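## Task

Shelf spots carry lot numbers printed on the shelf edge beneath them, and several spots may share one number. Bring one cardboard box from a lot 418 spot and one from a lot 414 spot onto the desk so that nothing of either box overhangs the desk's edge. All other cardboard boxes stay on their own shelves. If no box of a lot exists in the storeroom, leave that lot out. Do not noticeably shift the desk. The robot must not topple or finish leaning, or the task fails.

## Robot and tools

Robot: a simulated Hello Robot Stretch 3 with a single arm. It has a two-wheel base (0.33 m long, 0.34 m wide, round rear) that can only drive forward/back and turn in place, about a point 0.05 m behind its front edge. A lift rides up a mast and the telescoping arm reaches out to the robot's RIGHT, so to move the gripper forward or back you drive the base. A folded wrist sweeps a 0.28 m radius when the base turns; an unfolded level wrist reaches beyond that.

Frames: base frame has its origin on the floor between the drive wheels, x forward, y left, z up, metres. hand_pose is reported in it, at the point where closed fingertips meet; with wrist joints at zero its x points up, y back toward the mast, z to the rear. Odometry frame is the base frame at scene start; base_odometry counts wheel turns only, so slip looks like travel; heading in rad, left positive.

move: one action per call. Either "base" and/or "joints" (plus optional "speeds", "pace", "contact_limits"), or "servos": "reboot" alone (re-enables wrist/head servos that shut off; they then hold in place). All motions in an action start together.
- base: exactly one key. translate_m is a relative drive in metres from the base's last reported position, forward positive, -3 to 3. rotate_rad is a relative turn in radians, left positive, -6.4 to 6.4.
- joints: absolute targets, named individually: lift_m 0 to 1.1; arm_m 0 to 0.52 (extension); wrist_yaw_rad -1.345 to 4.42 (0 along the arm, positive toward the front); wrist_pitch_rad -1.57 to 0.451 (negative tips fingers down); wrist_roll_rad -2.911 to 2.918; gripper_m -0.089 to 0.179 (larger is wider; actual fingertip gap is 0.007 m smaller when nearly shut, 0.025 m smaller fully open); head_pan_rad -3.953 to 1.73 (-1.57 looks along the arm); head_tilt_rad -1.53 to 0.419 (negative looks down). Done tolerances: lift/arm/gripper ±0.004, yaw/roll ±0.02, pitch ±0.05, head ±0.1.
- pace: "default" or "max". speeds: per-key top speed, at most the max value (translate 0.30 m/s, rotate 1.90 rad/s, lift 0.15 m/s, arm 0.40 m/s). The base is capped at 0.10 m/s and 0.63 rad/s unless lift_m < 0.30, arm_m < 0.03 and wrist_yaw_rad > 2.54.
- contact_limits: motor_effort percent (1 to 100) at which that motion halts; only for arm_m, lift_m (as {"down": n, "up": n}, about 12 or more), translate_m, rotate_rad, and only alongside that same command. Base moves have no contact stop unless given one.
- cameras: list of head_camera, nav_camera, wrist_camera or all; blocking: true waits for rest, false returns in about 0.5 s while motion continues (a later move replaces only the targets it names).
A move is cut off after 14 s (time_out). Unknown keys make a call invalid; out-of-range values are refused, and a refusal or an uncommanded stop cancels the remaining robot calls in that reply.

wait(seconds 0 to 10, cameras): lets time pass, returns state; returns early once running moves settle. stop(cameras): brakes all running motions; braked ones read "stopped" and may keep pressing. zoom_image(camera, region [x0,y0,x1,y1] pixels, at most 504 by 504): enlarges part of that camera's latest image. finished_scene(scene): ends the current scene permanently; make no further calls in that reply.

Images: head_camera arrives rotated (turn it a quarter clockwise to view upright), nav_camera the other way. The "pictures" line lists image order.

Result lines: "move" is done or the worst status; base_status/joint_status per motion: done, moving, off_target (resting short, maybe still pushing), stopped, contact_stop (that joint goes slack), time_out, torque_fault (servo off until reboot). on_its_own reports uncommanded behaviour ("held at" is the target). motor_effort in percent, bracket = peak; efforts outside rest range suggest a load or contact. lidar_m: 12 distances, 30-degree sectors starting straight ahead and going counter-clockwise (4th left, 7th behind, 10th right), seen at 0.17 m height only; "-" means nothing or too close. wrist_depth_mm and head_depth_mm: 7x7 median depths in mm. turned_by_wheels vs turned_by_imu: trust the IMU if they differ by over 0.15 rad. base_tilt in degrees, about 4 degrees of fixed error.

Gripping: command gripper_m below the box width to hold, at least 0.05 above it to release; readings don't confirm a grasp.

Cautions: before folding the wrist (yaw to 3.0) or unfolding, put lift between 0.32 and 0.95, pitch -0.4, roll near 0; after folding, lift may go down to 0.25. With yaw below -0.4 keep pitch at -0.5 or lower. Pushing on rigid things with the gripper above about 0.45 m, or driving while gripping or hooking something fixed, can tip the robot; back off if tilt appears. Wrist and head push without limit and can fault. Avoid drops, slams, hard hits, falling parts and dragging the desk.

Each tool is called after "Emit:" as name(argument=value, ...), one argument or row to a line, values as JSON.

## Session

Emit:
move(
)

Emit:
move(
  joints={"head_pan_rad":-1.57,"head_tilt_rad":-0.3},
  cameras=["head_camera","nav_camera"],
)

Emit:
move(
  joints={"head_pan_rad":-3.14},
  cameras=["nav_camera"],
)

Emit:
move(
  joints={"head_pan_rad":1.5},
  cameras=["nav_camera"],
)

Scene clock: 0.00 s.
base_odometry: x=+0.000 y=+0.000 heading=+0.000
turned_by_wheels: +0.000
turned_by_imu: +0.000
base_tilt: forward=-0.3 right=-1.3
lidar_m: 0.73 0.73 0.85 1.53 2.66 1.26 1.01 1.11 1.82 1.63 1.40 0.83
head_depth_mm: 802 792 784 776 768 761 757 / 774 765 758 751 744 737 730 / 748 740 734 728 721 715 708 / 724 715 710 705 699 694 687 / 702 695 689 684 679 672 667 / 681 673 667 664 658 652 648 / 661 655 652 644 640 634 631
base_status: not commanded
joint_positions: lift_m=+0.374 arm_m=+0.001 wrist_yaw_rad=+3.009 wrist_pitch_rad=-0.462 wrist_roll_rad=+0.000 gripper_m=+0.037 head_pan_rad=+0.000 head_tilt_rad=-0.003
joint_status: not commanded
measured_speeds: all 0
motor_effort: left_wheel=-0.4 right_wheel=+0.1 lift_m=+22.4 arm_m=-1.9 wrist_yaw_rad=-1.0 wrist_pitch_rad=+1.9 wrist_roll_rad=-0.1 gripper_m=+0.3 head_pan_rad=+1.2 head_tilt_rad=+6.7
hand_pose: x=+0.0076 y=+0.0712 z=+0.3774 quat_wxyz=(+0.207, +0.697, +0.116, +0.676) (m; base frame)
wrist_depth_mm: - 138 - - - 859 - / - 151 - - - 975 - / - 167 922 - - 937 - / 840 775 203 821 806 791 762 / 698 671 212 657 648 671 666 / 590 599 126 579 128 582 578 / 522 546 287 355 507 509 509
pictures: head_camera (sideways), nav_camera (sideways), wrist_camera
camera_calibration:
head_camera: T_world_to_cam=[[0.049258, -0.0462949, -0.997713, 1.31416], [0.0559933, 0.997482, -0.0435198, 0.0560066], [0.997215, -0.0537216, 0.0517262, -0.117899], [0, 0, 0, 1]] pos_world=[0.0497012, -0.00136013, 1.31969]
nav_camera: T_world_to_cam=[[-0.0233498, 0.0170467, 0.999582, -1.25828], [0.00969844, -0.999804, 0.017277, 0.0275711], [0.99968, 0.0100978, 0.0231799, -0.0831342], [0, 0, 0, 1]] pos_world=[0.0534596, 0.0498547, 1.25921]
wrist_camera: T_world_to_cam=[[0.994963, -0.0965217, -0.0270514, 0.016197], [-0.0806635, -0.610724, -0.787724, 0.37395], [0.0595115, 0.785938, -0.615434, 0.342021], [0, 0, 0, 1]] pos_world=[-0.00630544, -0.0388635, 0.505499]

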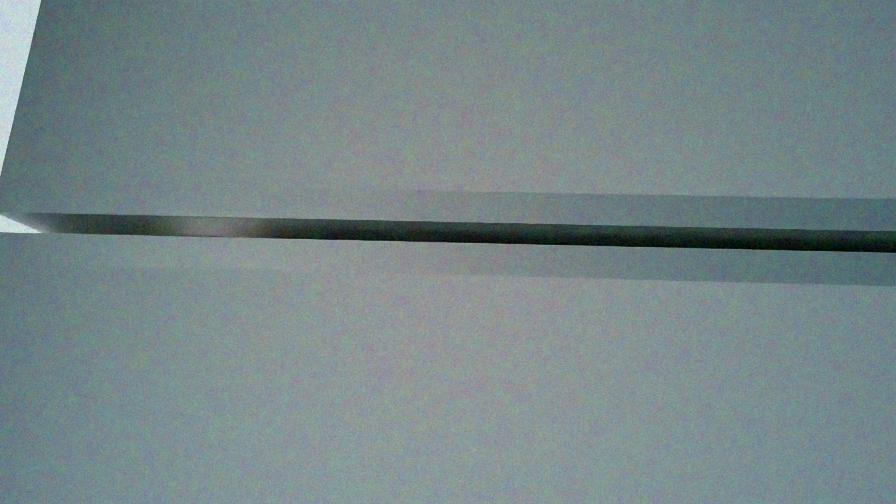

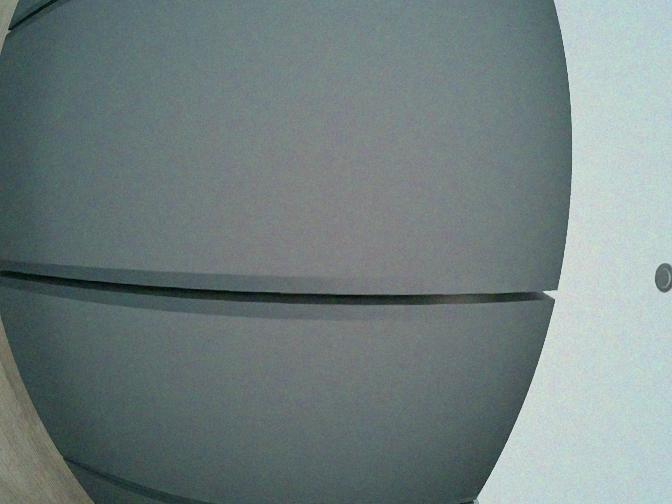

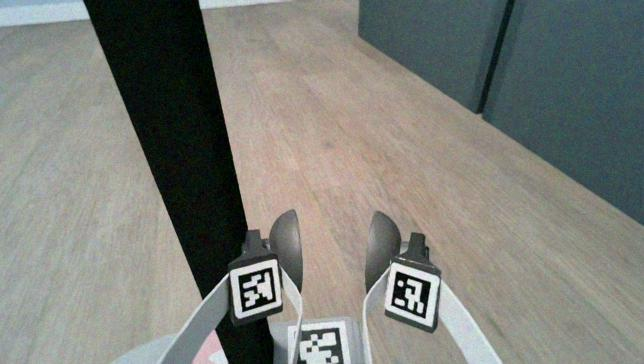

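Scene clock: 1.23 s.
move: done
base_odometry: x=+0.000 y=+0.000 heading=+0.000
turned_by_wheels: +0.000
turned_by_imu: +0.000
base_tilt: forward=-0.3 right=-1.2
lidar_m: 0.73 0.72 0.85 1.53 2.66 1.26 1.01 1.12 1.81 1.62 1.39 0.83
head_depth_mm: 1809 1798 1895 2315 2433 2048 1562 / 1926 2021 2122 2088 2106 2012 1556 / 1853 1983 2136 2251 2289 1974 1543 / 1719 1947 2056 2173 2130 1911 1544 / 1586 1861 1961 1936 1826 1830 1536 / 1499 1728 1893 1995 1918 1837 1523 / 1631 1775 1866 1960 1921 1847 1511
base_status: not commanded
joint_positions: lift_m=+0.374 arm_m=+0.001 wrist_yaw_rad=+3.009 wrist_pitch_rad=-0.462 wrist_roll_rad=+0.000 gripper_m=+0.037 head_pan_rad=-1.607 head_tilt_rad=-0.301
joint_status: all done
measured_speeds: all 0
motor_effort: left_wheel=-0.6(0.7) right_wheel=+0.3(1.1) lift_m=+23.5(23.8) arm_m=-3.6(3.8) wrist_yaw_rad=-1.0(1.1) wrist_pitch_rad=+1.9(2.1) wrist_roll_rad=-0.2(0.3) gripper_m=+0.0(0.8) head_pan_rad=+3.0(5.3) head_tilt_rad=-3.3(8.6)
hand_pose: x=+0.0076 y=+0.0712 z=+0.3774 quat_wxyz=(+0.207, +0.697, +0.116, +0.676) (m; base frame)
wrist_depth_mm: - 138 - - - 855 - / - 151 - - - 969 - / - 167 925 - - 947 - / 832 769 203 807 804 800 762 / 698 675 211 656 652 661 661 / 600 601 126 573 129 577 580 / 523 544 289 354 502 513 511
pictures: head_camera (sideways), nav_camera (sideways)
camera_calibration:
head_camera: T_world_to_cam=[[-0.0373073, 0.247586, -0.968147, 1.27574], [0.995363, -0.0767495, -0.0579833, 0.0690661], [-0.0886606, -0.965821, -0.243574, 0.27316], [0, 0, 0, 1]] pos_world=[0.00306702, -0.0467296, 1.30564]
nav_camera: T_world_to_cam=[[0.00723794, -0.271906, 0.962297, -1.20949], [-0.99967, 0.0217501, 0.0136647, 0.0384444], [-0.0246456, -0.962078, -0.271659, 0.306922], [0, 0, 0, 1]] pos_world=[0.0547502, -0.0344218, 1.24674]

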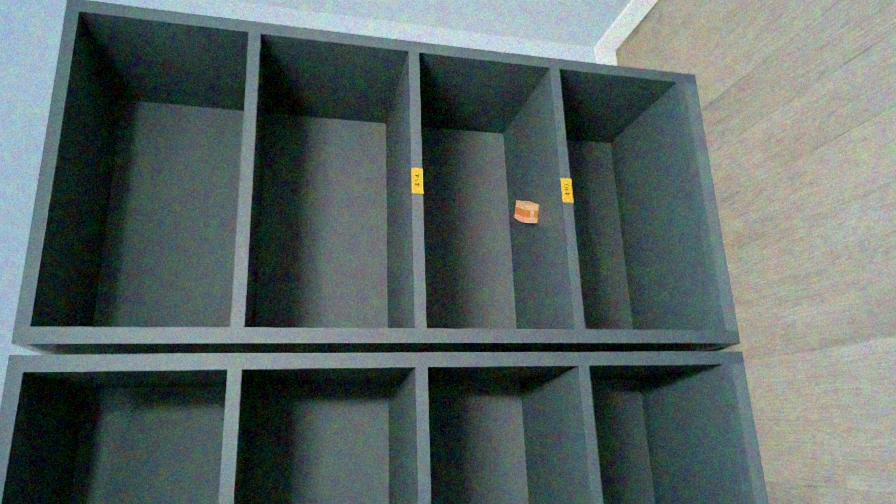

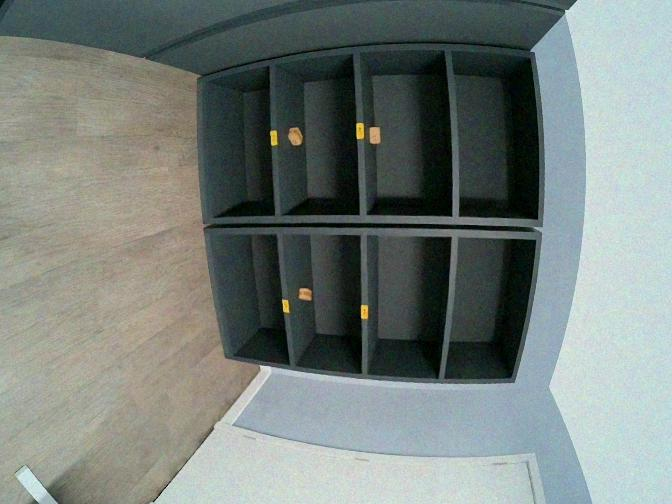

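Scene clock: 3.53 s.
move: done
base_odometry: x=+0.000 y=+0.000 heading=+0.000
turned_by_wheels: +0.000
turned_by_imu: +0.000
base_tilt: forward=-0.3 right=-1.2
lidar_m: 0.72 0.73 0.85 1.53 2.66 1.25 1.01 1.11 1.81 1.63 1.39 0.83
head_depth_mm: 1522 1608 1687 1779 1350 1807 1569 / 1466 1538 1634 1735 1334 1066 1455 / 1439 1504 1578 1679 1328 1054 1492 / 1394 1467 1544 1615 1307 996 1483 / 1363 1423 1497 1568 1302 989 1533 / 1328 1385 1443 1530 1296 943 1399 / 1294 1347 1401 1472 1280 896 1526
base_status: not commanded
joint_positions: lift_m=+0.374 arm_m=+0.001 wrist_yaw_rad=+3.009 wrist_pitch_rad=-0.462 wrist_roll_rad=+0.000 gripper_m=+0.037 head_pan_rad=-3.148 head_tilt_rad=-0.301
joint_status: all done
measured_speeds: translate_m=+0.000 rotate_rad=+0.000 lift_m=+0.000 arm_m=+0.000 wrist_yaw_rad=+0.000 wrist_pitch_rad=+0.000 wrist_roll_rad=+0.000 head_pan_rad=+0.024 head_tilt_rad=+0.000
motor_effort: left_wheel=-0.5(1.0) right_wheel=+0.3(1.2) lift_m=+23.2(24.3) arm_m=-6.4(6.4) wrist_yaw_rad=+0.5(2.1) wrist_pitch_rad=+1.8(2.0) wrist_roll_rad=-0.1(0.3) gripper_m=+0.9(0.9) head_pan_rad=+3.9(5.2) head_tilt_rad=-0.6(3.3)
hand_pose: x=+0.0076 y=+0.0712 z=+0.3774 quat_wxyz=(+0.207, +0.697, +0.116, +0.676) (m; base frame)
wrist_depth_mm: - 138 - - - 874 - / - 150 - - - 973 - / - 167 925 - - 923 - / 843 756 203 831 797 800 768 / 705 673 212 665 654 668 661 / 602 593 126 572 128 582 581 / 526 534 286 355 505 514 512
pictures: nav_camera (sideways)
camera_calibration:
nav_camera: T_world_to_cam=[[-0.271576, -0.0152864, 0.962295, -1.2078], [-0.00781828, 0.999876, 0.0136769, 0.0324495], [-0.962385, -0.00380918, -0.271662, 0.312623], [0, 0, 0, 1]] pos_world=[-0.0268918, -0.0497175, 1.24674]

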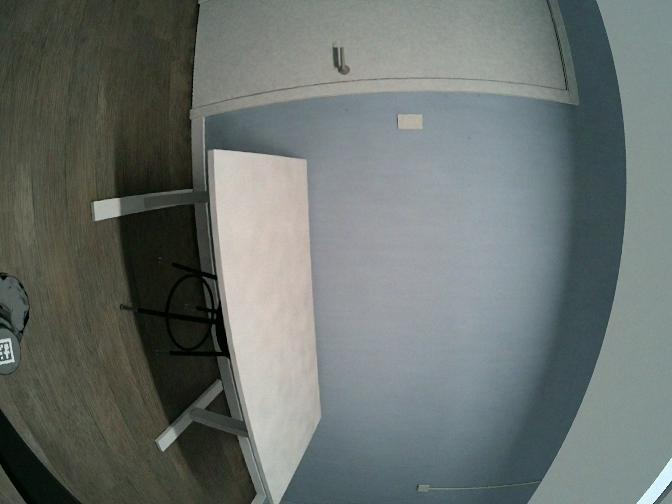

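Scene clock: 7.03 s.
move: done
base_odometry: x=+0.000 y=+0.000 heading=+0.000
turned_by_wheels: +0.000
turned_by_imu: +0.000
base_tilt: forward=-0.3 right=-1.3
lidar_m: 0.73 0.73 0.85 1.52 2.66 1.26 1.01 1.11 1.81 1.63 1.39 0.83
head_depth_mm: 1059 1071 1087 1106 1112 1139 1149 / 1271 1285 1308 1324 1353 1376 1397 / 2459 1619 1638 1678 1708 1743 1544 / 2399 2544 2685 2816 2891 2006 1539 / 2342 2446 2584 2726 2757 1999 1528 / 2252 2391 2503 2621 2647 1980 1525 / 2211 2296 2380 2485 2623 1964 1516
base_status: not commanded
joint_positions: lift_m=+0.374 arm_m=+0.001 wrist_yaw_rad=+3.009 wrist_pitch_rad=-0.462 wrist_roll_rad=+0.000 gripper_m=+0.037 head_pan_rad=+1.508 head_tilt_rad=-0.301
joint_status: all done
measured_speeds: translate_m=+0.000 rotate_rad=+0.000 lift_m=+0.000 arm_m=+0.000 wrist_yaw_rad=+0.000 wrist_pitch_rad=+0.000 wrist_roll_rad=+0.000 head_pan_rad=-0.024 head_tilt_rad=+0.000
motor_effort: left_wheel=-0.2(0.8) right_wheel=-0.1(1.1) lift_m=+23.8(24.7) arm_m=-9.6(10.2) wrist_yaw_rad=+0.2(1.6) wrist_pitch_rad=+1.9(2.1) wrist_roll_rad=+0.0(0.3) gripper_m=+0.1(1.1) head_pan_rad=-3.3(7.3) head_tilt_rad=+3.2(3.2)
hand_pose: x=+0.0076 y=+0.0712 z=+0.3774 quat_wxyz=(+0.207, +0.697, +0.116, +0.676) (m; base frame)
wrist_depth_mm: - 138 - - - 847 - / - 150 - - - 975 - / - 167 935 - - 952 - / 837 762 203 817 815 791 768 / 688 669 211 660 661 667 665 / 596 599 126 570 129 581 573 / 528 534 288 354 505 513 506
pictures: nav_camera (sideways)
camera_calibration:
nav_camera: T_world_to_cam=[[0.0000062958, 0.272012, 0.962294, -1.20943], [0.998738, -0.0483259, 0.0136538, 0.0263493], [0.0502177, 0.96108, -0.271669, 0.306529], [0, 0, 0, 1]] pos_world=[-0.0417016, 0.0356547, 1.24674]

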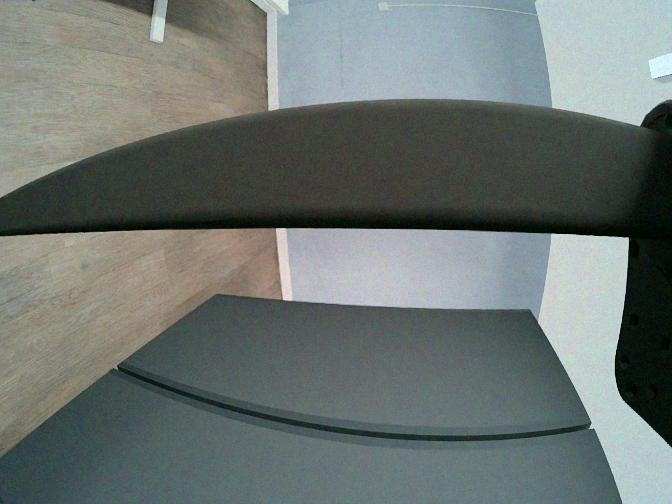

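Emit:
move(
  joints={"head_pan_rad":-1.4,"head_tilt_rad":-0.4},
  cameras=["head_camera","nav_camera"],
)

Emit:
zoom_image(
  camera="head_camera",
  region=[350, 0, 650, 250],
)

Emit:
zoom_image(
  camera="head_camera",
  region=[350, 250, 650, 500],
)

Emit:
move(
  joints={"head_pan_rad":-1.8},
  cameras=["head_camera"],
)

Emit:
zoom_image(
  camera="head_camera",
  region=[350, 0, 650, 250],
)

Emit:
zoom_image(
  camera="head_camera",
  region=[350, 250, 650, 500],
)

Scene clock: 20.17 s.
move: done
base_odometry: x=+0.000 y=+0.000 heading=+0.000
turned_by_wheels: +0.000
turned_by_imu: +0.000
base_tilt: forward=-0.4 right=-1.3
lidar_m: 0.73 0.73 0.85 1.53 2.66 1.26 1.01 1.11 1.81 1.62 1.40 0.83
head_depth_mm: 1808 1875 1997 2168 2201 1817 1432 / 1788 1876 2000 2129 2194 1795 1421 / 1704 1827 1958 2092 2179 1780 1411 / 1728 1804 1792 1865 1859 1781 1405 / 1744 1864 1947 2058 2146 1752 1408 / 1727 1839 1901 2031 2136 1755 1398 / 1707 1815 1888 2006 2104 1749 1386
base_status: not commanded
joint_positions: lift_m=+0.374 arm_m=+0.001 wrist_yaw_rad=+3.009 wrist_pitch_rad=-0.462 wrist_roll_rad=+0.000 gripper_m=+0.037 head_pan_rad=-1.408 head_tilt_rad=-0.400
joint_status: all done
measured_speeds: translate_m=+0.000 rotate_rad=+0.000 lift_m=+0.000 arm_m=+0.000 wrist_yaw_rad=+0.000 wrist_pitch_rad=+0.000 wrist_roll_rad=+0.000 head_pan_rad=+0.024 head_tilt_rad=+0.000
motor_effort: left_wheel=+0.0(0.8) right_wheel=-0.1(1.4) lift_m=+24.6(25.4) arm_m=-12.6(13.2) wrist_yaw_rad=-0.1(1.6) wrist_pitch_rad=+1.9(2.0) wrist_roll_rad=-0.1(0.4) gripper_m=+0.6(1.0) head_pan_rad=+3.4(5.2) head_tilt_rad=-3.8(7.2)
hand_pose: x=+0.0076 y=+0.0712 z=+0.3774 quat_wxyz=(+0.207, +0.697, +0.116, +0.676) (m; base frame)
wrist_depth_mm: - 139 - - - 859 - / - 150 - - - 976 - / - 167 932 - - 937 - / 847 758 203 817 813 797 764 / 694 666 212 658 656 665 662 / 596 604 126 571 129 576 579 / 528 537 288 352 502 514 510
pictures: head_camera (sideways), nav_camera (sideways)
camera_calibration:
head_camera: T_world_to_cam=[[-0.100767, 0.328154, -0.939234, 1.23843], [0.989964, 0.12709, -0.0618068, 0.0740488], [0.0990849, -0.936036, -0.337667, 0.394487], [0, 0, 0, 1]] pos_world=[0.0124002, -0.0465523, 1.30096]
nav_camera: T_world_to_cam=[[0.0758948, -0.357285, 0.930907, -1.16892], [-0.984093, -0.177236, 0.0122071, 0.0402488], [0.160629, -0.917025, -0.365053, 0.427401], [0, 0, 0, 1]] pos_world=[0.0596706, -0.0185675, 1.24369]

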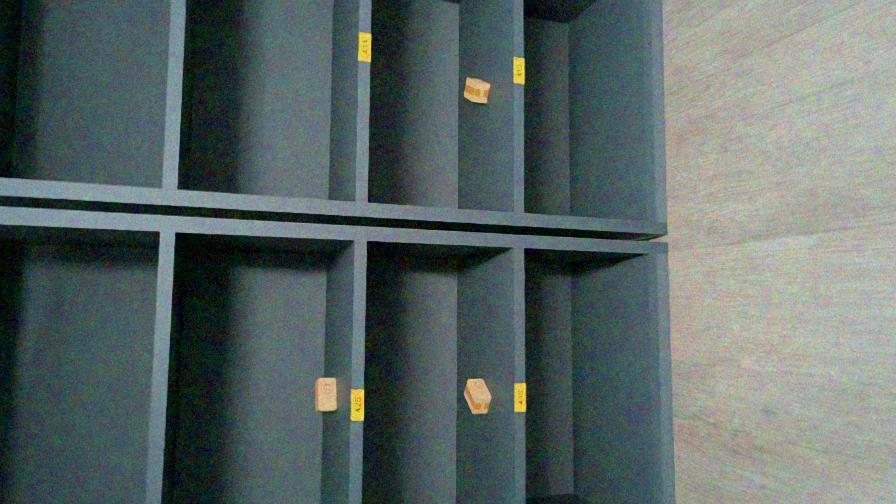

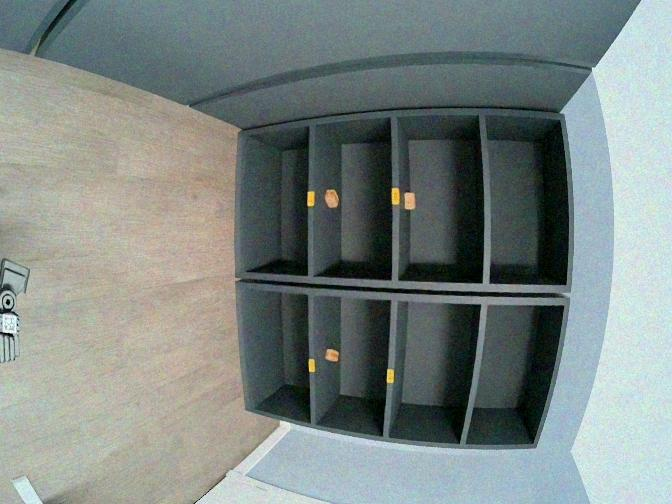

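Scaled by 1.680 from the camera's 896x504 image, which has a finer 1280x720 frame.

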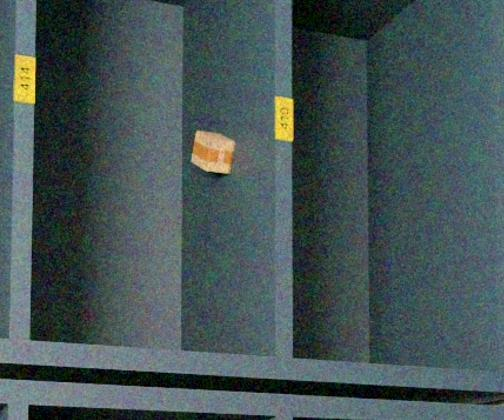

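Scaled by 1.680 from the camera's 896x504 image, which has a finer 1280x720 frame.

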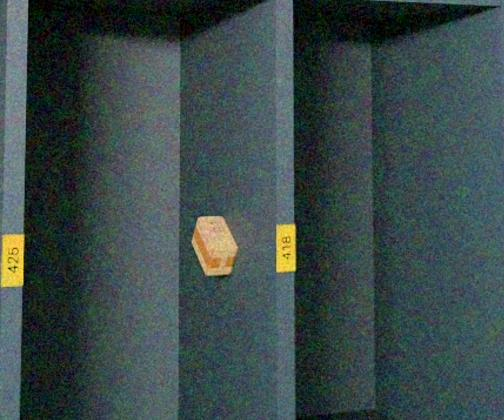

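Scene clock: 21.00 s.
move: done
base_odometry: x=+0.000 y=+0.000 heading=+0.000
turned_by_wheels: +0.000
turned_by_imu: +0.000
base_tilt: forward=-0.3 right=-1.3
lidar_m: 0.73 0.73 0.85 1.53 2.66 1.26 1.01 1.12 1.81 1.62 1.39 0.83
head_depth_mm: 1837 1893 1941 2007 2067 1802 1436 / 2082 2150 2233 2326 2325 1804 1411 / 1715 1835 1981 2157 2178 1786 1409 / 1968 2033 2175 2258 2262 1778 1403 / 1890 1974 2086 2198 2260 1763 1399 / 1780 1879 1971 2048 2195 1764 1396 / 1689 1690 1530 1638 1772 1747 1386
base_status: not commanded
joint_positions: lift_m=+0.374 arm_m=+0.001 wrist_yaw_rad=+3.009 wrist_pitch_rad=-0.462 wrist_roll_rad=+0.000 gripper_m=+0.037 head_pan_rad=-1.809 head_tilt_rad=-0.400
joint_status: all done
measured_speeds: all 0
motor_effort: left_wheel=+0.0(0.8) right_wheel=+0.6(1.2) lift_m=+24.8(25.4) arm_m=-12.6(13.2) wrist_yaw_rad=+0.1(1.7) wrist_pitch_rad=+2.0(2.1) wrist_roll_rad=+0.1(0.3) gripper_m=+0.4(1.0) head_pan_rad=-1.2(4.6) head_tilt_rad=-4.5(4.6)
hand_pose: x=+0.0076 y=+0.0712 z=+0.3774 quat_wxyz=(+0.207, +0.697, +0.116, +0.676) (m; base frame)
wrist_depth_mm: - 139 - - - 849 - / - 150 - - - 980 - / - 167 920 - - 951 - / 829 756 204 803 803 798 767 / 695 673 211 671 660 669 664 / 597 595 126 570 129 582 581 / 522 535 289 355 496 508 514
pictures: head_camera (sideways)
camera_calibration:
head_camera: T_world_to_cam=[[0.0352697, 0.341656, -0.939163, 1.23745], [0.961152, -0.269018, -0.0617699, 0.0741571], [-0.273756, -0.9005, -0.337871, 0.396925], [0, 0, 0, 1]] pos_world=[-0.00626019, -0.0454017, 1.30086]

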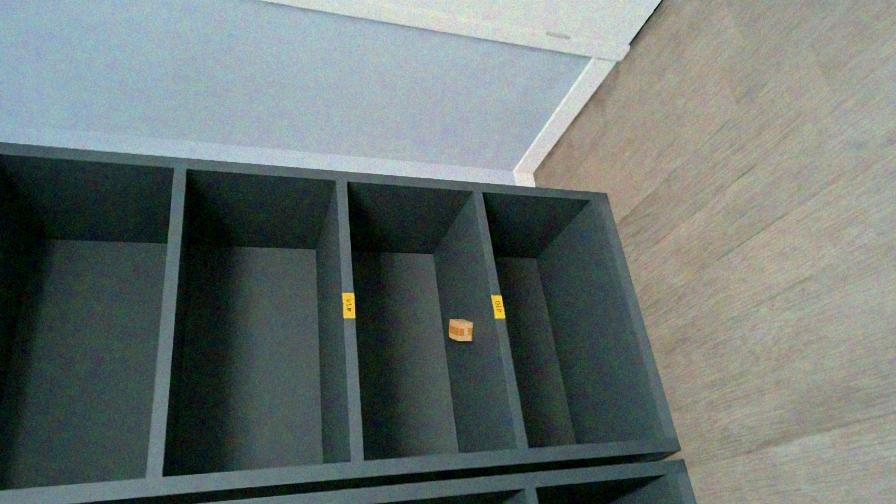

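Scaled by 1.680 from the camera's 896x504 image, which has a finer 1280x720 frame.

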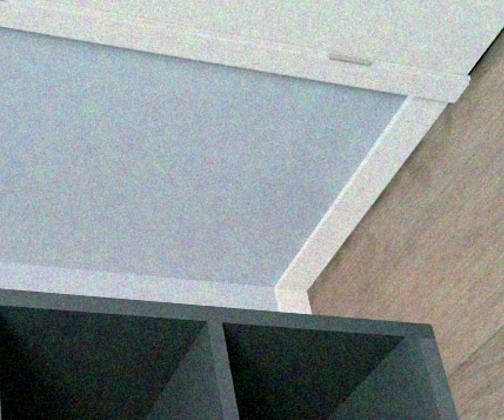

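Scaled by 1.680 from the camera's 896x504 image, which has a finer 1280x720 frame.

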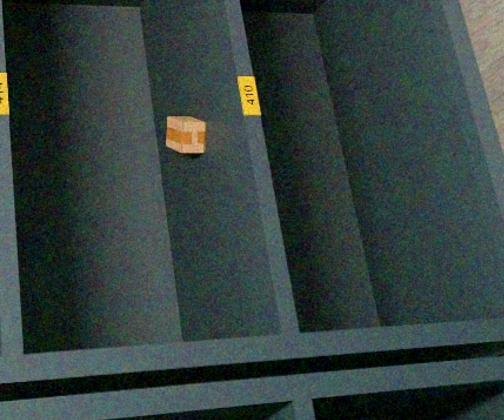

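Emit:
move(
  base={"rotate_rad":-1.274},
  pace="max",
)

Emit:
move(
  base={"translate_m":0.99},
  joints={"lift_m":0.65},
  pace="max",
)

Emit:
move(
  base={"rotate_rad":1.674},
  joints={"head_pan_rad":-1.57,"head_tilt_rad":-0.8,"wrist_pitch_rad":-0.4},
  pace="max",
  cameras=["head_camera","nav_camera"],
)

Emit:
move(
  joints={"head_pan_rad":-0.5,"head_tilt_rad":-0.3},
  cameras=["nav_camera"],
)

Scene clock: 84.47 s.
move: done
base_odometry: x=+0.000 y=+0.000 heading=-1.274
turned_by_wheels: -1.274
turned_by_imu: -1.252
base_tilt: forward=-0.3 right=-1.2
lidar_m: 1.63 0.96 0.74 0.73 0.77 1.12 2.65 1.64 1.01 1.11 1.63 1.97
head_depth_mm: 1399 1490 1618 1690 1114 1688 1430 / 1382 1476 1576 1633 1108 1669 1382 / 1347 1447 1540 1600 1102 1666 1415 / 1327 1425 1513 1582 1087 1714 1411 / 1307 1392 1494 1563 1079 1597 1386 / 1283 1365 1451 1532 1067 1582 1389 / 1268 1350 1432 1527 1648 1686 1396
base_status: done
joint_positions: lift_m=+0.374 arm_m=+0.001 wrist_yaw_rad=+3.009 wrist_pitch_rad=-0.462 wrist_roll_rad=+0.000 gripper_m=+0.037 head_pan_rad=-1.800 head_tilt_rad=-0.400
joint_status: not commanded
measured_speeds: all 0
motor_effort: left_wheel=+7.7(12.3) right_wheel=-9.4(13.4) lift_m=+25.7(26.3) arm_m=-12.0(13.4) wrist_yaw_rad=+0.7(2.1) wrist_pitch_rad=+2.0(2.1) wrist_roll_rad=-0.1(0.3) gripper_m=+0.1(0.9) head_pan_rad=+2.7(4.0) head_tilt_rad=-3.3(4.2)
hand_pose: x=+0.0076 y=+0.0712 z=+0.3774 quat_wxyz=(+0.207, +0.697, +0.116, +0.676) (m; base frame)
wrist_depth_mm: - 138 - - 739 - - / - 150 161 - - - - / 859 167 175 - 902 - - / 844 771 204 808 800 788 777 / 701 676 211 666 666 677 670 / 603 600 126 574 129 588 577 / 526 540 287 355 502 508 514
pictures: none

Scene clock: 95.33 s.
move: done
base_odometry: x=+0.290 y=-0.947 heading=-1.274
turned_by_wheels: +0.000
turned_by_imu: +0.000
base_tilt: forward=-0.4 right=-1.0
lidar_m: 1.09 0.86 0.66 0.65 0.70 1.01 3.59 1.80 1.52 1.61 1.34 0.68
head_depth_mm: 1465 1565 1679 1780 1994 1792 1419 / 1440 1535 1652 1787 1927 1796 1422 / 1397 1487 1590 1728 1875 1792 1413 / 1378 1469 1576 1687 1824 1767 1411 / 1354 1435 1536 1647 1784 1770 1401 / 1345 1419 1514 1617 1755 1751 1390 / 1313 1390 1481 1578 1708 1745 1396
base_status: done
joint_positions: lift_m=+0.650 arm_m=+0.001 wrist_yaw_rad=+3.009 wrist_pitch_rad=-0.463 wrist_roll_rad=+0.000 gripper_m=+0.037 head_pan_rad=-1.800 head_tilt_rad=-0.400
joint_status: all done
measured_speeds: all 0
motor_effort: left_wheel=+3.3(12.2) right_wheel=+4.5(10.8) lift_m=+30.3(34.4) arm_m=-8.4(12.9) wrist_yaw_rad=+0.0(1.9) wrist_pitch_rad=+2.1(2.2) wrist_roll_rad=-0.2(0.4) gripper_m=+0.2(1.1) head_pan_rad=+2.1(3.9) head_tilt_rad=-2.2(4.3)
hand_pose: x=+0.0076 y=+0.0711 z=+0.6527 quat_wxyz=(+0.208, +0.697, +0.117, +0.676) (m; base frame)
wrist_depth_mm: - 139 - - 657 - - / - 151 161 - 703 - - / - 167 176 - 802 - - / - 186 192 - 891 - - / - - 210 153 942 - - / 926 914 126 883 129 893 849 / 812 816 286 806 765 777 773
pictures: none

Scene clock: 98.93 s.
move: done
base_odometry: x=+0.290 y=-0.947 heading=+0.400
turned_by_wheels: +1.674
turned_by_imu: +1.647
base_tilt: forward=-0.4 right=-1.2
lidar_m: 0.65 0.72 1.12 3.62 1.52 1.62 1.61 1.34 0.68 1.09 0.80 0.65
head_depth_mm: 877 818 946 1027 965 1217 1148 / 891 808 1157 1119 994 1260 372 / 907 796 1181 1106 1336 1259 360 / 922 783 1208 1092 1371 1275 404 / 937 772 1237 1063 1370 1271 413 / 951 761 1241 1082 1392 1283 1121 / 960 750 1208 1077 1345 1277 1115
base_status: done
joint_positions: lift_m=+0.650 arm_m=+0.001 wrist_yaw_rad=+3.009 wrist_pitch_rad=-0.421 wrist_roll_rad=+0.000 gripper_m=+0.037 head_pan_rad=-1.569 head_tilt_rad=-0.800
joint_status: all done
measured_speeds: all 0
motor_effort: left_wheel=-8.6(13.9) right_wheel=+8.4(12.3) lift_m=+30.4(31.1) arm_m=-12.9(13.3) wrist_yaw_rad=+1.2(2.1) wrist_pitch_rad=+3.3(3.9) wrist_roll_rad=-0.1(0.3) gripper_m=+0.4(0.9) head_pan_rad=-3.1(4.6) head_tilt_rad=+2.1(8.3)
hand_pose: x=+0.0083 y=+0.0766 z=+0.6621 quat_wxyz=(+0.193, +0.699, +0.102, +0.681) (m; base frame)
wrist_depth_mm: - 137 - - - - - / - 149 - - - - - / - 164 - - - - - / - 188 206 - - - - / - - 204 - - - - / 967 957 129 916 129 911 924 / 833 838 268 819 804 824 818
pictures: head_camera (sideways), nav_camera (sideways)
camera_calibration:
head_camera: T_world_to_cam=[[-0.047132, 0.679277, -0.732367, 0.968297], [0.997492, -0.00675421, -0.0704589, 0.08522], [-0.0528077, -0.733851, -0.677255, 0.837158], [0, 0, 0, 1]] pos_world=[0.00483992, -0.0428178, 1.28212]
nav_camera: T_world_to_cam=[[0.0179531, -0.698855, 0.715038, -0.887111], [-0.999777, -0.0204815, 0.00508436, 0.0496157], [0.0110918, -0.71497, -0.699067, 0.862858], [0, 0, 0, 1]] pos_world=[0.0559603, -0.00202853, 1.23726]

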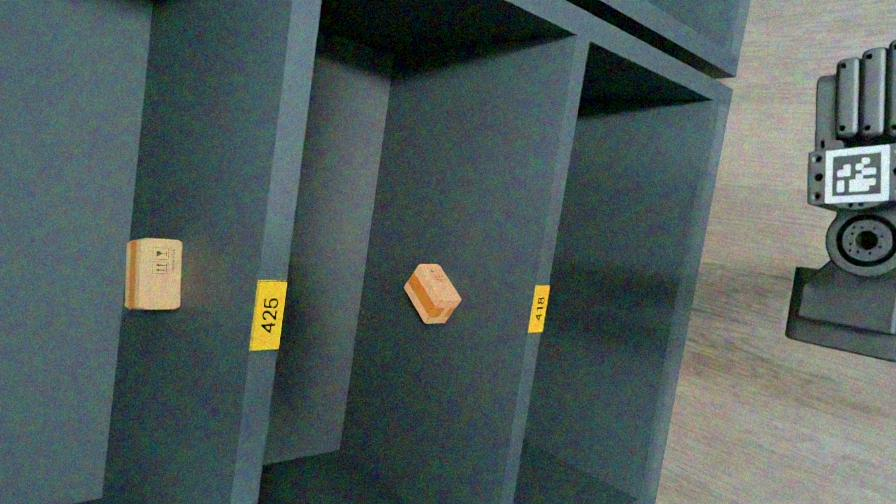

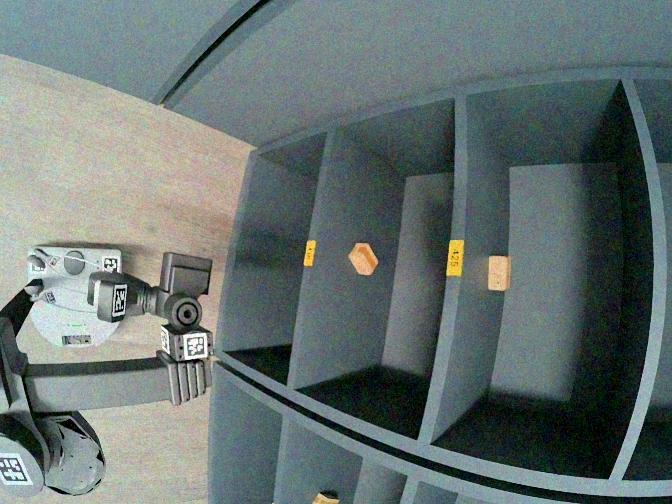

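Scene clock: 100.00 s.
move: done
base_odometry: x=+0.290 y=-0.947 heading=+0.400
turned_by_wheels: +0.000
turned_by_imu: +0.000
base_tilt: forward=-0.3 right=-1.3
lidar_m: 0.65 0.72 1.12 3.61 1.52 1.63 1.61 1.34 0.69 1.09 0.80 0.66
head_depth_mm: 639 673 710 748 797 846 909 / 614 644 677 716 762 804 860 / 591 621 649 687 724 769 816 / 570 598 626 657 694 733 775 / 552 580 608 637 671 706 745 / 535 556 580 609 638 673 707 / 516 538 562 586 613 647 679
base_status: not commanded
joint_positions: lift_m=+0.650 arm_m=+0.001 wrist_yaw_rad=+3.009 wrist_pitch_rad=-0.421 wrist_roll_rad=+0.000 gripper_m=+0.037 head_pan_rad=-0.476 head_tilt_rad=-0.285
joint_status: all done
measured_speeds: all 0
motor_effort: left_wheel=-8.5(8.9) right_wheel=+8.3(9.4) lift_m=+30.2(31.0) arm_m=-12.4(13.3) wrist_yaw_rad=+0.2(1.6) wrist_pitch_rad=+3.4(3.5) wrist_roll_rad=+0.1(0.3) gripper_m=+0.3(0.9) head_pan_rad=-0.8(6.1) head_tilt_rad=+0.3(7.1)
hand_pose: x=+0.0083 y=+0.0766 z=+0.6621 quat_wxyz=(+0.193, +0.699, +0.102, +0.681) (m; base frame)
wrist_depth_mm: - 137 - - - - - / - 149 - - - - - / - 164 - - - - - / - 188 207 - - - - / - - 203 - - - - / 952 959 128 911 129 926 928 / 823 826 267 823 805 809 807
pictures: nav_camera (sideways)
camera_calibration:
nav_camera: T_world_to_cam=[[0.235482, -0.102112, 0.9665, -1.21639], [-0.445183, -0.895332, 0.013873, 0.0348496], [0.863921, -0.433536, -0.256293, 0.281599], [0, 0, 0, 1]] pos_world=[0.0586739, 0.0290765, 1.24733]

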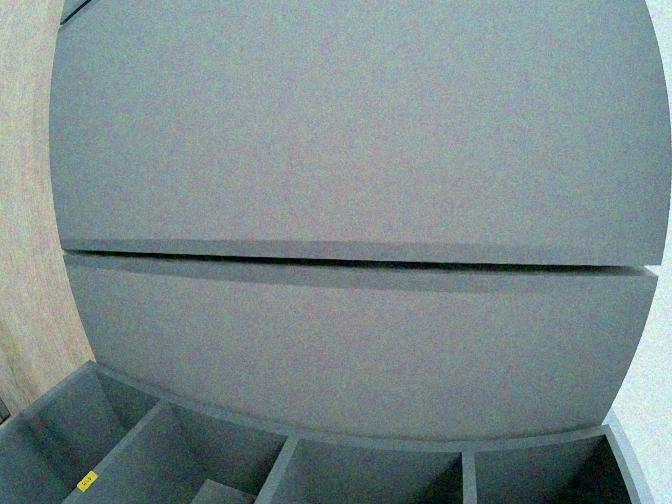

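Emit:
move(
  joints={"wrist_yaw_rad":0,"lift_m":0.7,"gripper_m":0.179,"head_pan_rad":-1.57,"head_tilt_rad":-0.8,"wrist_pitch_rad":-0.4},
)

Emit:
move(
  joints={"arm_m":0.15,"wrist_pitch_rad":-0.6},
  cameras=["head_camera","wrist_camera"],
)

Scene clock: 126.57 s.
move: done
base_odometry: x=+0.290 y=-0.947 heading=+0.400
turned_by_wheels: +0.000
turned_by_imu: +0.000
base_tilt: forward=-0.3 right=-1.4
lidar_m: 0.65 0.72 1.12 3.61 1.52 1.62 1.61 1.34 0.68 1.09 0.80 0.66
head_depth_mm: 878 814 951 1015 965 1219 1084 / 892 802 1163 1118 992 1254 321 / 905 792 1180 1107 1346 1259 321 / 922 778 1205 1096 1366 434 343 / 931 768 1235 1064 1366 1273 1123 / 952 755 1242 1084 1380 1280 1118 / 954 745 1213 1070 1343 1274 1109
base_status: not commanded
joint_positions: lift_m=+0.700 arm_m=+0.001 wrist_yaw_rad=+0.003 wrist_pitch_rad=-0.419 wrist_roll_rad=+0.000 gripper_m=+0.179 head_pan_rad=-1.574 head_tilt_rad=-0.802
joint_status: all done
measured_speeds: all 0
motor_effort: left_wheel=-8.3(8.9) right_wheel=+8.6(9.6) lift_m=+23.5(32.9) arm_m=-11.3(12.2) wrist_yaw_rad=-2.2(6.4) wrist_pitch_rad=+3.1(5.0) wrist_roll_rad=+0.2(0.3) gripper_m=+0.9(83.0) head_pan_rad=+3.3(6.3) head_tilt_rad=+2.0(8.8)
hand_pose: x=-0.0208 y=-0.3698 z=+0.7124 quat_wxyz=(+0.692, +0.148, -0.691, -0.146) (m; base frame)
wrist_depth_mm: - 863 - - - - - / - - - - - - - / - - - 617 - - - / - - - - - - - / - 143 - - - 945 443 / - 126 - - - - - / - 843 833 - - - 105
pictures: none

Scene clock: 128.93 s.
move: done
base_odometry: x=+0.290 y=-0.947 heading=+0.400
turned_by_wheels: +0.000
turned_by_imu: +0.000
base_tilt: forward=-0.3 right=-1.3
lidar_m: 0.65 0.71 1.12 3.61 1.52 1.62 1.61 1.34 0.68 1.09 0.81 0.66
head_depth_mm: 878 816 946 1028 964 1218 348 / 892 806 1156 1124 939 371 332 / 907 794 1184 1110 442 447 1138 / 921 783 1206 1096 550 495 1131 / 934 773 1229 1066 1333 1275 1123 / 953 762 1242 1085 1389 1283 1120 / 960 750 1202 1076 1345 1274 1116
base_status: not commanded
joint_positions: lift_m=+0.700 arm_m=+0.150 wrist_yaw_rad=+0.003 wrist_pitch_rad=-0.610 wrist_roll_rad=+0.000 gripper_m=+0.179 head_pan_rad=-1.570 head_tilt_rad=-0.800
joint_status: all done
measured_speeds: all 0
motor_effort: left_wheel=-8.3(8.7) right_wheel=+8.7(9.6) lift_m=+28.0(28.6) arm_m=+12.7(15.5) wrist_yaw_rad=-3.5(4.4) wrist_pitch_rad=+1.3(3.6) wrist_roll_rad=+0.2(0.3) gripper_m=+0.1(1.2) head_pan_rad=+3.5(4.2) head_tilt_rad=+2.4(3.1)
hand_pose: x=-0.0210 y=-0.4912 z=+0.6722 quat_wxyz=(+0.675, +0.214, -0.674, -0.212) (m; base frame)
wrist_depth_mm: - - - - - - - / - - - 479 - - - / - - - - - - - / - - - - - - - / - 142 - - - - - / - 126 - - - - - / - 783 771 751 - - 105
pictures: head_camera (sideways), wrist_camera
camera_calibration:
head_camera: T_world_to_cam=[[-0.0467297, 0.679188, -0.732475, 0.968504], [0.997489, -0.00733551, -0.0704387, 0.0851761], [-0.0532142, -0.733928, -0.67714, 0.837076], [0, 0, 0, 1]] pos_world=[0.00483999, -0.0428188, 1.28222]
wrist_camera: T_world_to_cam=[[-0.998906, -0.0341533, -0.0319563, -0.00958749], [-0.00279628, 0.725616, -0.688094, 0.851385], [0.0466887, -0.687252, -0.724917, 0.316815], [0, 0, 0, 1]] pos_world=[-0.021988, -0.400374, 0.815192]

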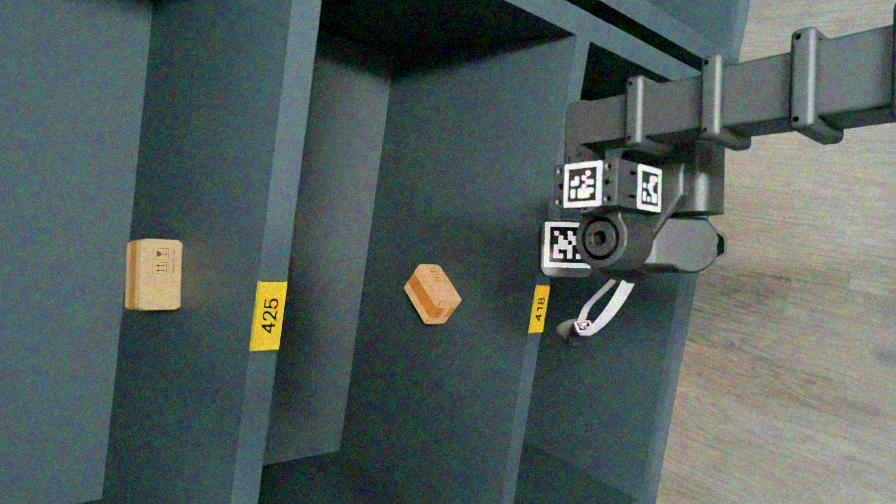

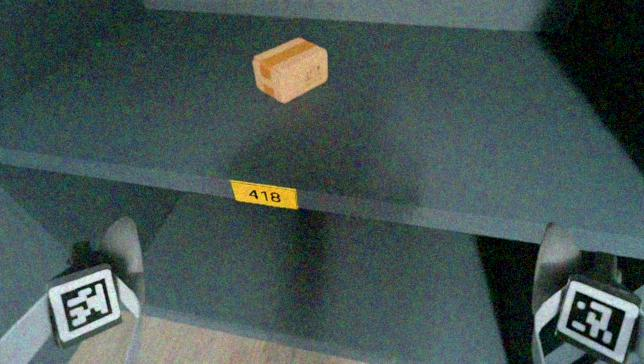

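Emit:
move(
  joints={"arm_m":0.0},
)

Emit:
move(
  base={"rotate_rad":0.4},
)

Emit:
move(
  base={"translate_m":-0.339},
)

Emit:
move(
  joints={"arm_m":0.2,"wrist_yaw_rad":0.35},
  cameras=["head_camera","wrist_camera"],
)

Scene clock: 180.07 s.
move: done
base_odometry: x=+0.290 y=-0.947 heading=+0.400
turned_by_wheels: +0.000
turned_by_imu: +0.000
base_tilt: forward=-0.3 right=-1.2
lidar_m: 0.65 0.72 1.12 3.61 1.52 1.63 1.61 1.34 0.68 1.09 0.80 0.66
head_depth_mm: 878 819 947 1029 963 1225 332 / 892 807 1156 1125 990 1252 325 / 906 795 1179 1115 1354 1247 322 / 920 782 1211 1099 1364 446 353 / 933 772 1233 1065 1359 1270 1105 / 955 765 1239 1085 1387 1281 1121 / 958 752 1206 1080 1346 1279 1111
base_status: not commanded
joint_positions: lift_m=+0.700 arm_m=+0.001 wrist_yaw_rad=+0.003 wrist_pitch_rad=-0.610 wrist_roll_rad=+0.000 gripper_m=+0.179 head_pan_rad=-1.570 head_tilt_rad=-0.800
joint_status: all done
measured_speeds: all 0
motor_effort: left_wheel=-8.5(8.8) right_wheel=+8.3(9.4) lift_m=+23.3(31.2) arm_m=-12.8(15.8) wrist_yaw_rad=-3.6(4.7) wrist_pitch_rad=+1.5(1.6) wrist_roll_rad=-0.2(0.4) gripper_m=+0.9(1.2) head_pan_rad=+2.9(3.9) head_tilt_rad=+1.4(2.9)
hand_pose: x=-0.0210 y=-0.3417 z=+0.6721 quat_wxyz=(+0.675, +0.214, -0.674, -0.212) (m; base frame)
wrist_depth_mm: - - - 588 - - - / - - - - - - 519 / - - - - - - 430 / - - - - - 970 - / - 144 - - - 766 528 / - 846 852 837 - 755 - / - 776 777 781 782 761 105
pictures: none

Scene clock: 181.80 s.
move: done
base_odometry: x=+0.290 y=-0.947 heading=+0.800
turned_by_wheels: +0.400
turned_by_imu: +0.393
base_tilt: forward=-0.3 right=-1.3
lidar_m: 0.68 0.96 3.61 1.80 1.65 1.61 1.35 0.69 1.09 0.87 0.67 0.65
head_depth_mm: 908 773 1116 1128 947 1248 332 / 957 808 1198 1054 992 1234 325 / 1010 794 1287 1113 1382 1258 322 / 914 789 1238 1102 1442 446 353 / 789 818 1019 1131 1399 1269 1105 / 722 821 943 1097 1293 1283 1115 / 697 761 843 943 1078 1216 1116
base_status: done
joint_positions: lift_m=+0.700 arm_m=+0.001 wrist_yaw_rad=+0.003 wrist_pitch_rad=-0.610 wrist_roll_rad=+0.000 gripper_m=+0.179 head_pan_rad=-1.570 head_tilt_rad=-0.800
joint_status: not commanded
measured_speeds: all 0
motor_effort: left_wheel=-9.5(12.9) right_wheel=+9.0(13.2) lift_m=+24.6(25.0) arm_m=-11.6(12.8) wrist_yaw_rad=-2.2(4.1) wrist_pitch_rad=+1.4(1.6) wrist_roll_rad=-0.1(0.3) gripper_m=+0.6(1.1) head_pan_rad=+3.0(3.6) head_tilt_rad=+2.0(2.7)
hand_pose: x=-0.0210 y=-0.3417 z=+0.6721 quat_wxyz=(+0.675, +0.214, -0.674, -0.212) (m; base frame)
wrist_depth_mm: 442 - - - - 539 - / 454 - - - - - - / 462 - - - - - - / - - - - - - - / 508 142 955 928 - - - / - 139 876 863 838 - - / - 766 795 777 779 744 105
pictures: none

Scene clock: 186.33 s.
move: done
base_odometry: x=+0.054 y=-1.190 heading=+0.799
turned_by_wheels: +0.000
turned_by_imu: +0.000
base_tilt: forward=-0.4 right=-1.1
lidar_m: 0.98 1.38 3.79 1.44 1.37 1.33 1.01 0.93 0.46 0.96 0.96 0.93
head_depth_mm: 758 793 578 1029 645 747 333 / 797 810 570 1083 917 826 325 / 844 795 588 1114 908 1161 322 / 892 741 609 1068 925 447 353 / 952 768 1254 1062 973 1233 1103 / 998 760 1237 1091 1386 1278 1119 / 937 751 1130 1108 1389 1276 1112
base_status: done
joint_positions: lift_m=+0.700 arm_m=+0.001 wrist_yaw_rad=+0.003 wrist_pitch_rad=-0.610 wrist_roll_rad=+0.000 gripper_m=+0.179 head_pan_rad=-1.570 head_tilt_rad=-0.800
joint_status: not commanded
measured_speeds: all 0
motor_effort: left_wheel=-9.0(13.5) right_wheel=-2.3(11.3) lift_m=+29.5(29.6) arm_m=-10.3(12.1) wrist_yaw_rad=-3.9(4.5) wrist_pitch_rad=+1.5(1.6) wrist_roll_rad=+0.1(0.3) gripper_m=+0.7(1.2) head_pan_rad=+2.6(3.5) head_tilt_rad=+1.4(2.4)
hand_pose: x=-0.0210 y=-0.3417 z=+0.6721 quat_wxyz=(+0.675, +0.214, -0.674, -0.212) (m; base frame)
wrist_depth_mm: - - - 553 - - - / - - - - - - - / - - - - - - - / - - - - - - 257 / - 946 - - - 326 249 / - 839 865 - - - 263 / 764 781 787 776 - - 105
pictures: none

Scene clock: 189.03 s.
move: done
base_odometry: x=+0.054 y=-1.190 heading=+0.799
turned_by_wheels: +0.000
turned_by_imu: +0.000
base_tilt: forward=-0.3 right=-1.3
lidar_m: 0.98 1.38 3.79 1.44 1.37 1.33 1.01 0.94 0.46 0.96 0.96 0.94
head_depth_mm: 758 793 578 1029 647 737 341 / 794 803 572 1082 475 385 338 / 843 796 588 1112 475 1183 1121 / 897 740 609 1067 504 1212 1126 / 956 765 1243 1048 945 1243 1119 / 992 759 1239 1087 1355 1288 1114 / 934 752 1129 1109 1394 1280 1114
base_status: not commanded
joint_positions: lift_m=+0.700 arm_m=+0.200 wrist_yaw_rad=+0.347 wrist_pitch_rad=-0.611 wrist_roll_rad=+0.000 gripper_m=+0.179 head_pan_rad=-1.570 head_tilt_rad=-0.800
joint_status: all done
measured_speeds: all 0
motor_effort: left_wheel=-8.8(9.6) right_wheel=-2.7(3.0) lift_m=+30.5(31.2) arm_m=+13.0(15.5) wrist_yaw_rad=+1.4(4.8) wrist_pitch_rad=+1.5(1.6) wrist_roll_rad=+0.1(0.3) gripper_m=+0.9(1.2) head_pan_rad=+2.6(2.9) head_tilt_rad=+1.5(1.6)
hand_pose: x=+0.0451 y=-0.5294 z=+0.6720 quat_wxyz=(+0.701, +0.326, -0.627, -0.093) (m; base frame)
wrist_depth_mm: - - - - - - - / - - - - 404 - - / - - - - 405 - - / - - - - - - - / - 143 939 326 324 323 322 / - 836 861 313 298 294 293 / 754 781 787 738 270 261 105
pictures: head_camera (sideways), wrist_camera
camera_calibration:
head_camera: T_world_to_cam=[[-0.0468762, 0.678974, -0.732665, 0.96874], [0.997493, -0.00710747, -0.0704066, 0.0851447], [-0.0530116, -0.734128, -0.676938, 0.836807], [0, 0, 0, 1]] pos_world=[0.00484012, -0.0428198, 1.28222]
wrist_camera: T_world_to_cam=[[-0.928936, -0.368856, -0.0319822, -0.125192], [-0.247382, 0.682634, -0.687614, 0.867244], [0.275462, -0.630838, -0.725372, 0.307245], [0, 0, 0, 1]] pos_world=[0.013611, -0.444367, 0.815192]

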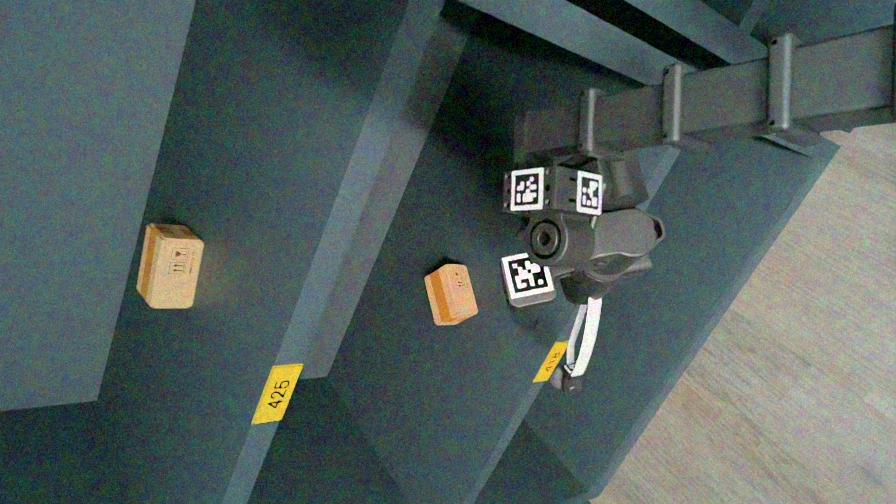

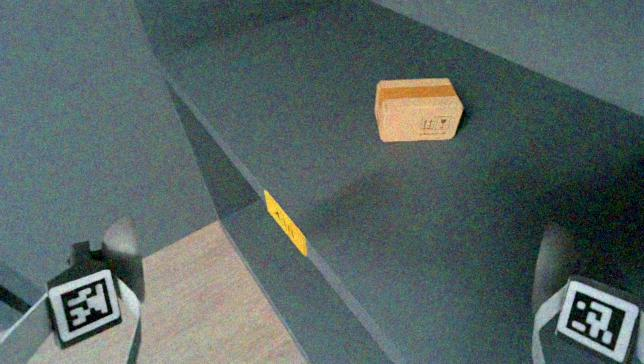

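Emit:
move(
  joints={"arm_m":0.48},
  cameras=["wrist_camera","head_camera"],
)

Scene clock: 202.13 s.
move: done
base_odometry: x=+0.054 y=-1.190 heading=+0.799
turned_by_wheels: +0.000
turned_by_imu: +0.000
base_tilt: forward=-0.3 right=-1.1
lidar_m: 0.98 1.38 3.79 1.44 1.37 1.33 1.01 0.94 0.46 0.96 0.96 0.94
head_depth_mm: 753 791 577 1030 646 723 1021 / 796 805 573 1053 470 380 338 / 842 794 586 695 883 1185 1115 / 895 736 610 1027 925 1226 1126 / 954 767 1248 1028 975 1249 1130 / 997 759 1239 1079 1394 1287 1118 / 936 749 1136 1110 1401 1272 1113
base_status: not commanded
joint_positions: lift_m=+0.700 arm_m=+0.480 wrist_yaw_rad=+0.347 wrist_pitch_rad=-0.611 wrist_roll_rad=+0.000 gripper_m=+0.179 head_pan_rad=-1.570 head_tilt_rad=-0.800
joint_status: all done
measured_speeds: all 0
motor_effort: left_wheel=-8.9(9.8) right_wheel=-2.0(3.2) lift_m=+25.0(27.9) arm_m=+12.6(15.0) wrist_yaw_rad=+2.1(3.5) wrist_pitch_rad=+1.6(1.6) wrist_roll_rad=+0.1(0.3) gripper_m=+0.5(1.1) head_pan_rad=+1.8(2.5) head_tilt_rad=-0.3(1.2)
hand_pose: x=+0.0451 y=-0.8094 z=+0.6720 quat_wxyz=(+0.701, +0.326, -0.627, -0.093) (m; base frame)
wrist_depth_mm: - - - 546 - 304 253 / - - - - - 316 266 / - - - - 440 326 284 / - - - - - 365 300 / - 145 331 328 324 324 312 / 123 290 302 245 290 294 291 / 264 268 272 224 257 261 105
pictures: head_camera (sideways), wrist_camera
camera_calibration:
head_camera: T_world_to_cam=[[-0.0468762, 0.678974, -0.732665, 0.96874], [0.997493, -0.00710747, -0.0704066, 0.0851447], [-0.0530116, -0.734128, -0.676938, 0.836807], [0, 0, 0, 1]] pos_world=[0.00484012, -0.0428198, 1.28222]
wrist_camera: T_world_to_cam=[[-0.928926, -0.368879, -0.0320087, -0.228467], [-0.247401, 0.682677, -0.687565, 1.05837], [0.27548, -0.630778, -0.725417, 0.13069], [0, 0, 0, 1]] pos_world=[0.0136109, -0.724367, 0.815192]

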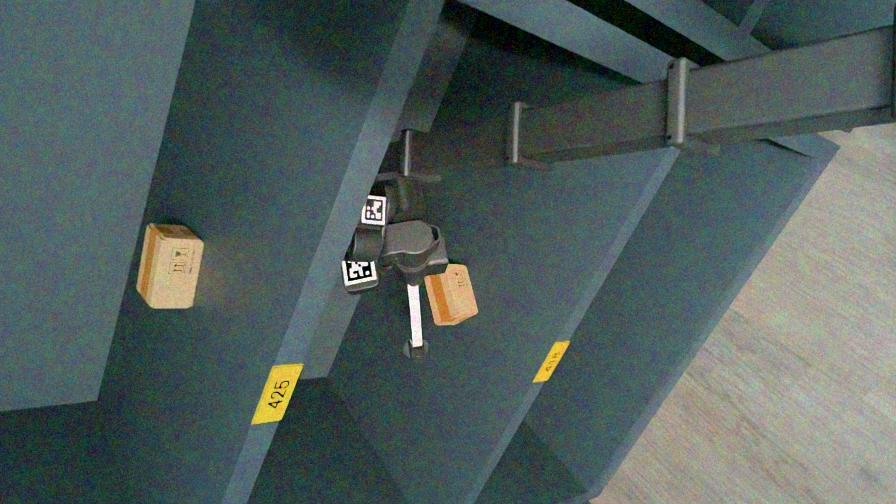

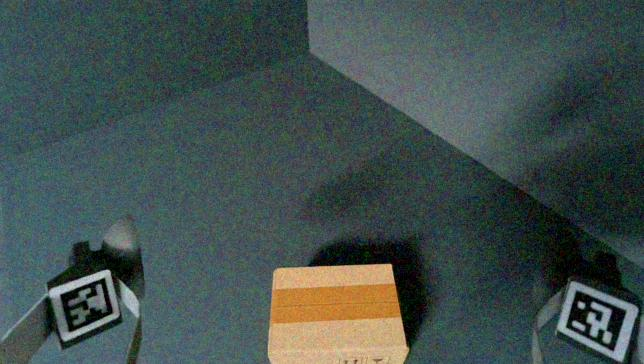

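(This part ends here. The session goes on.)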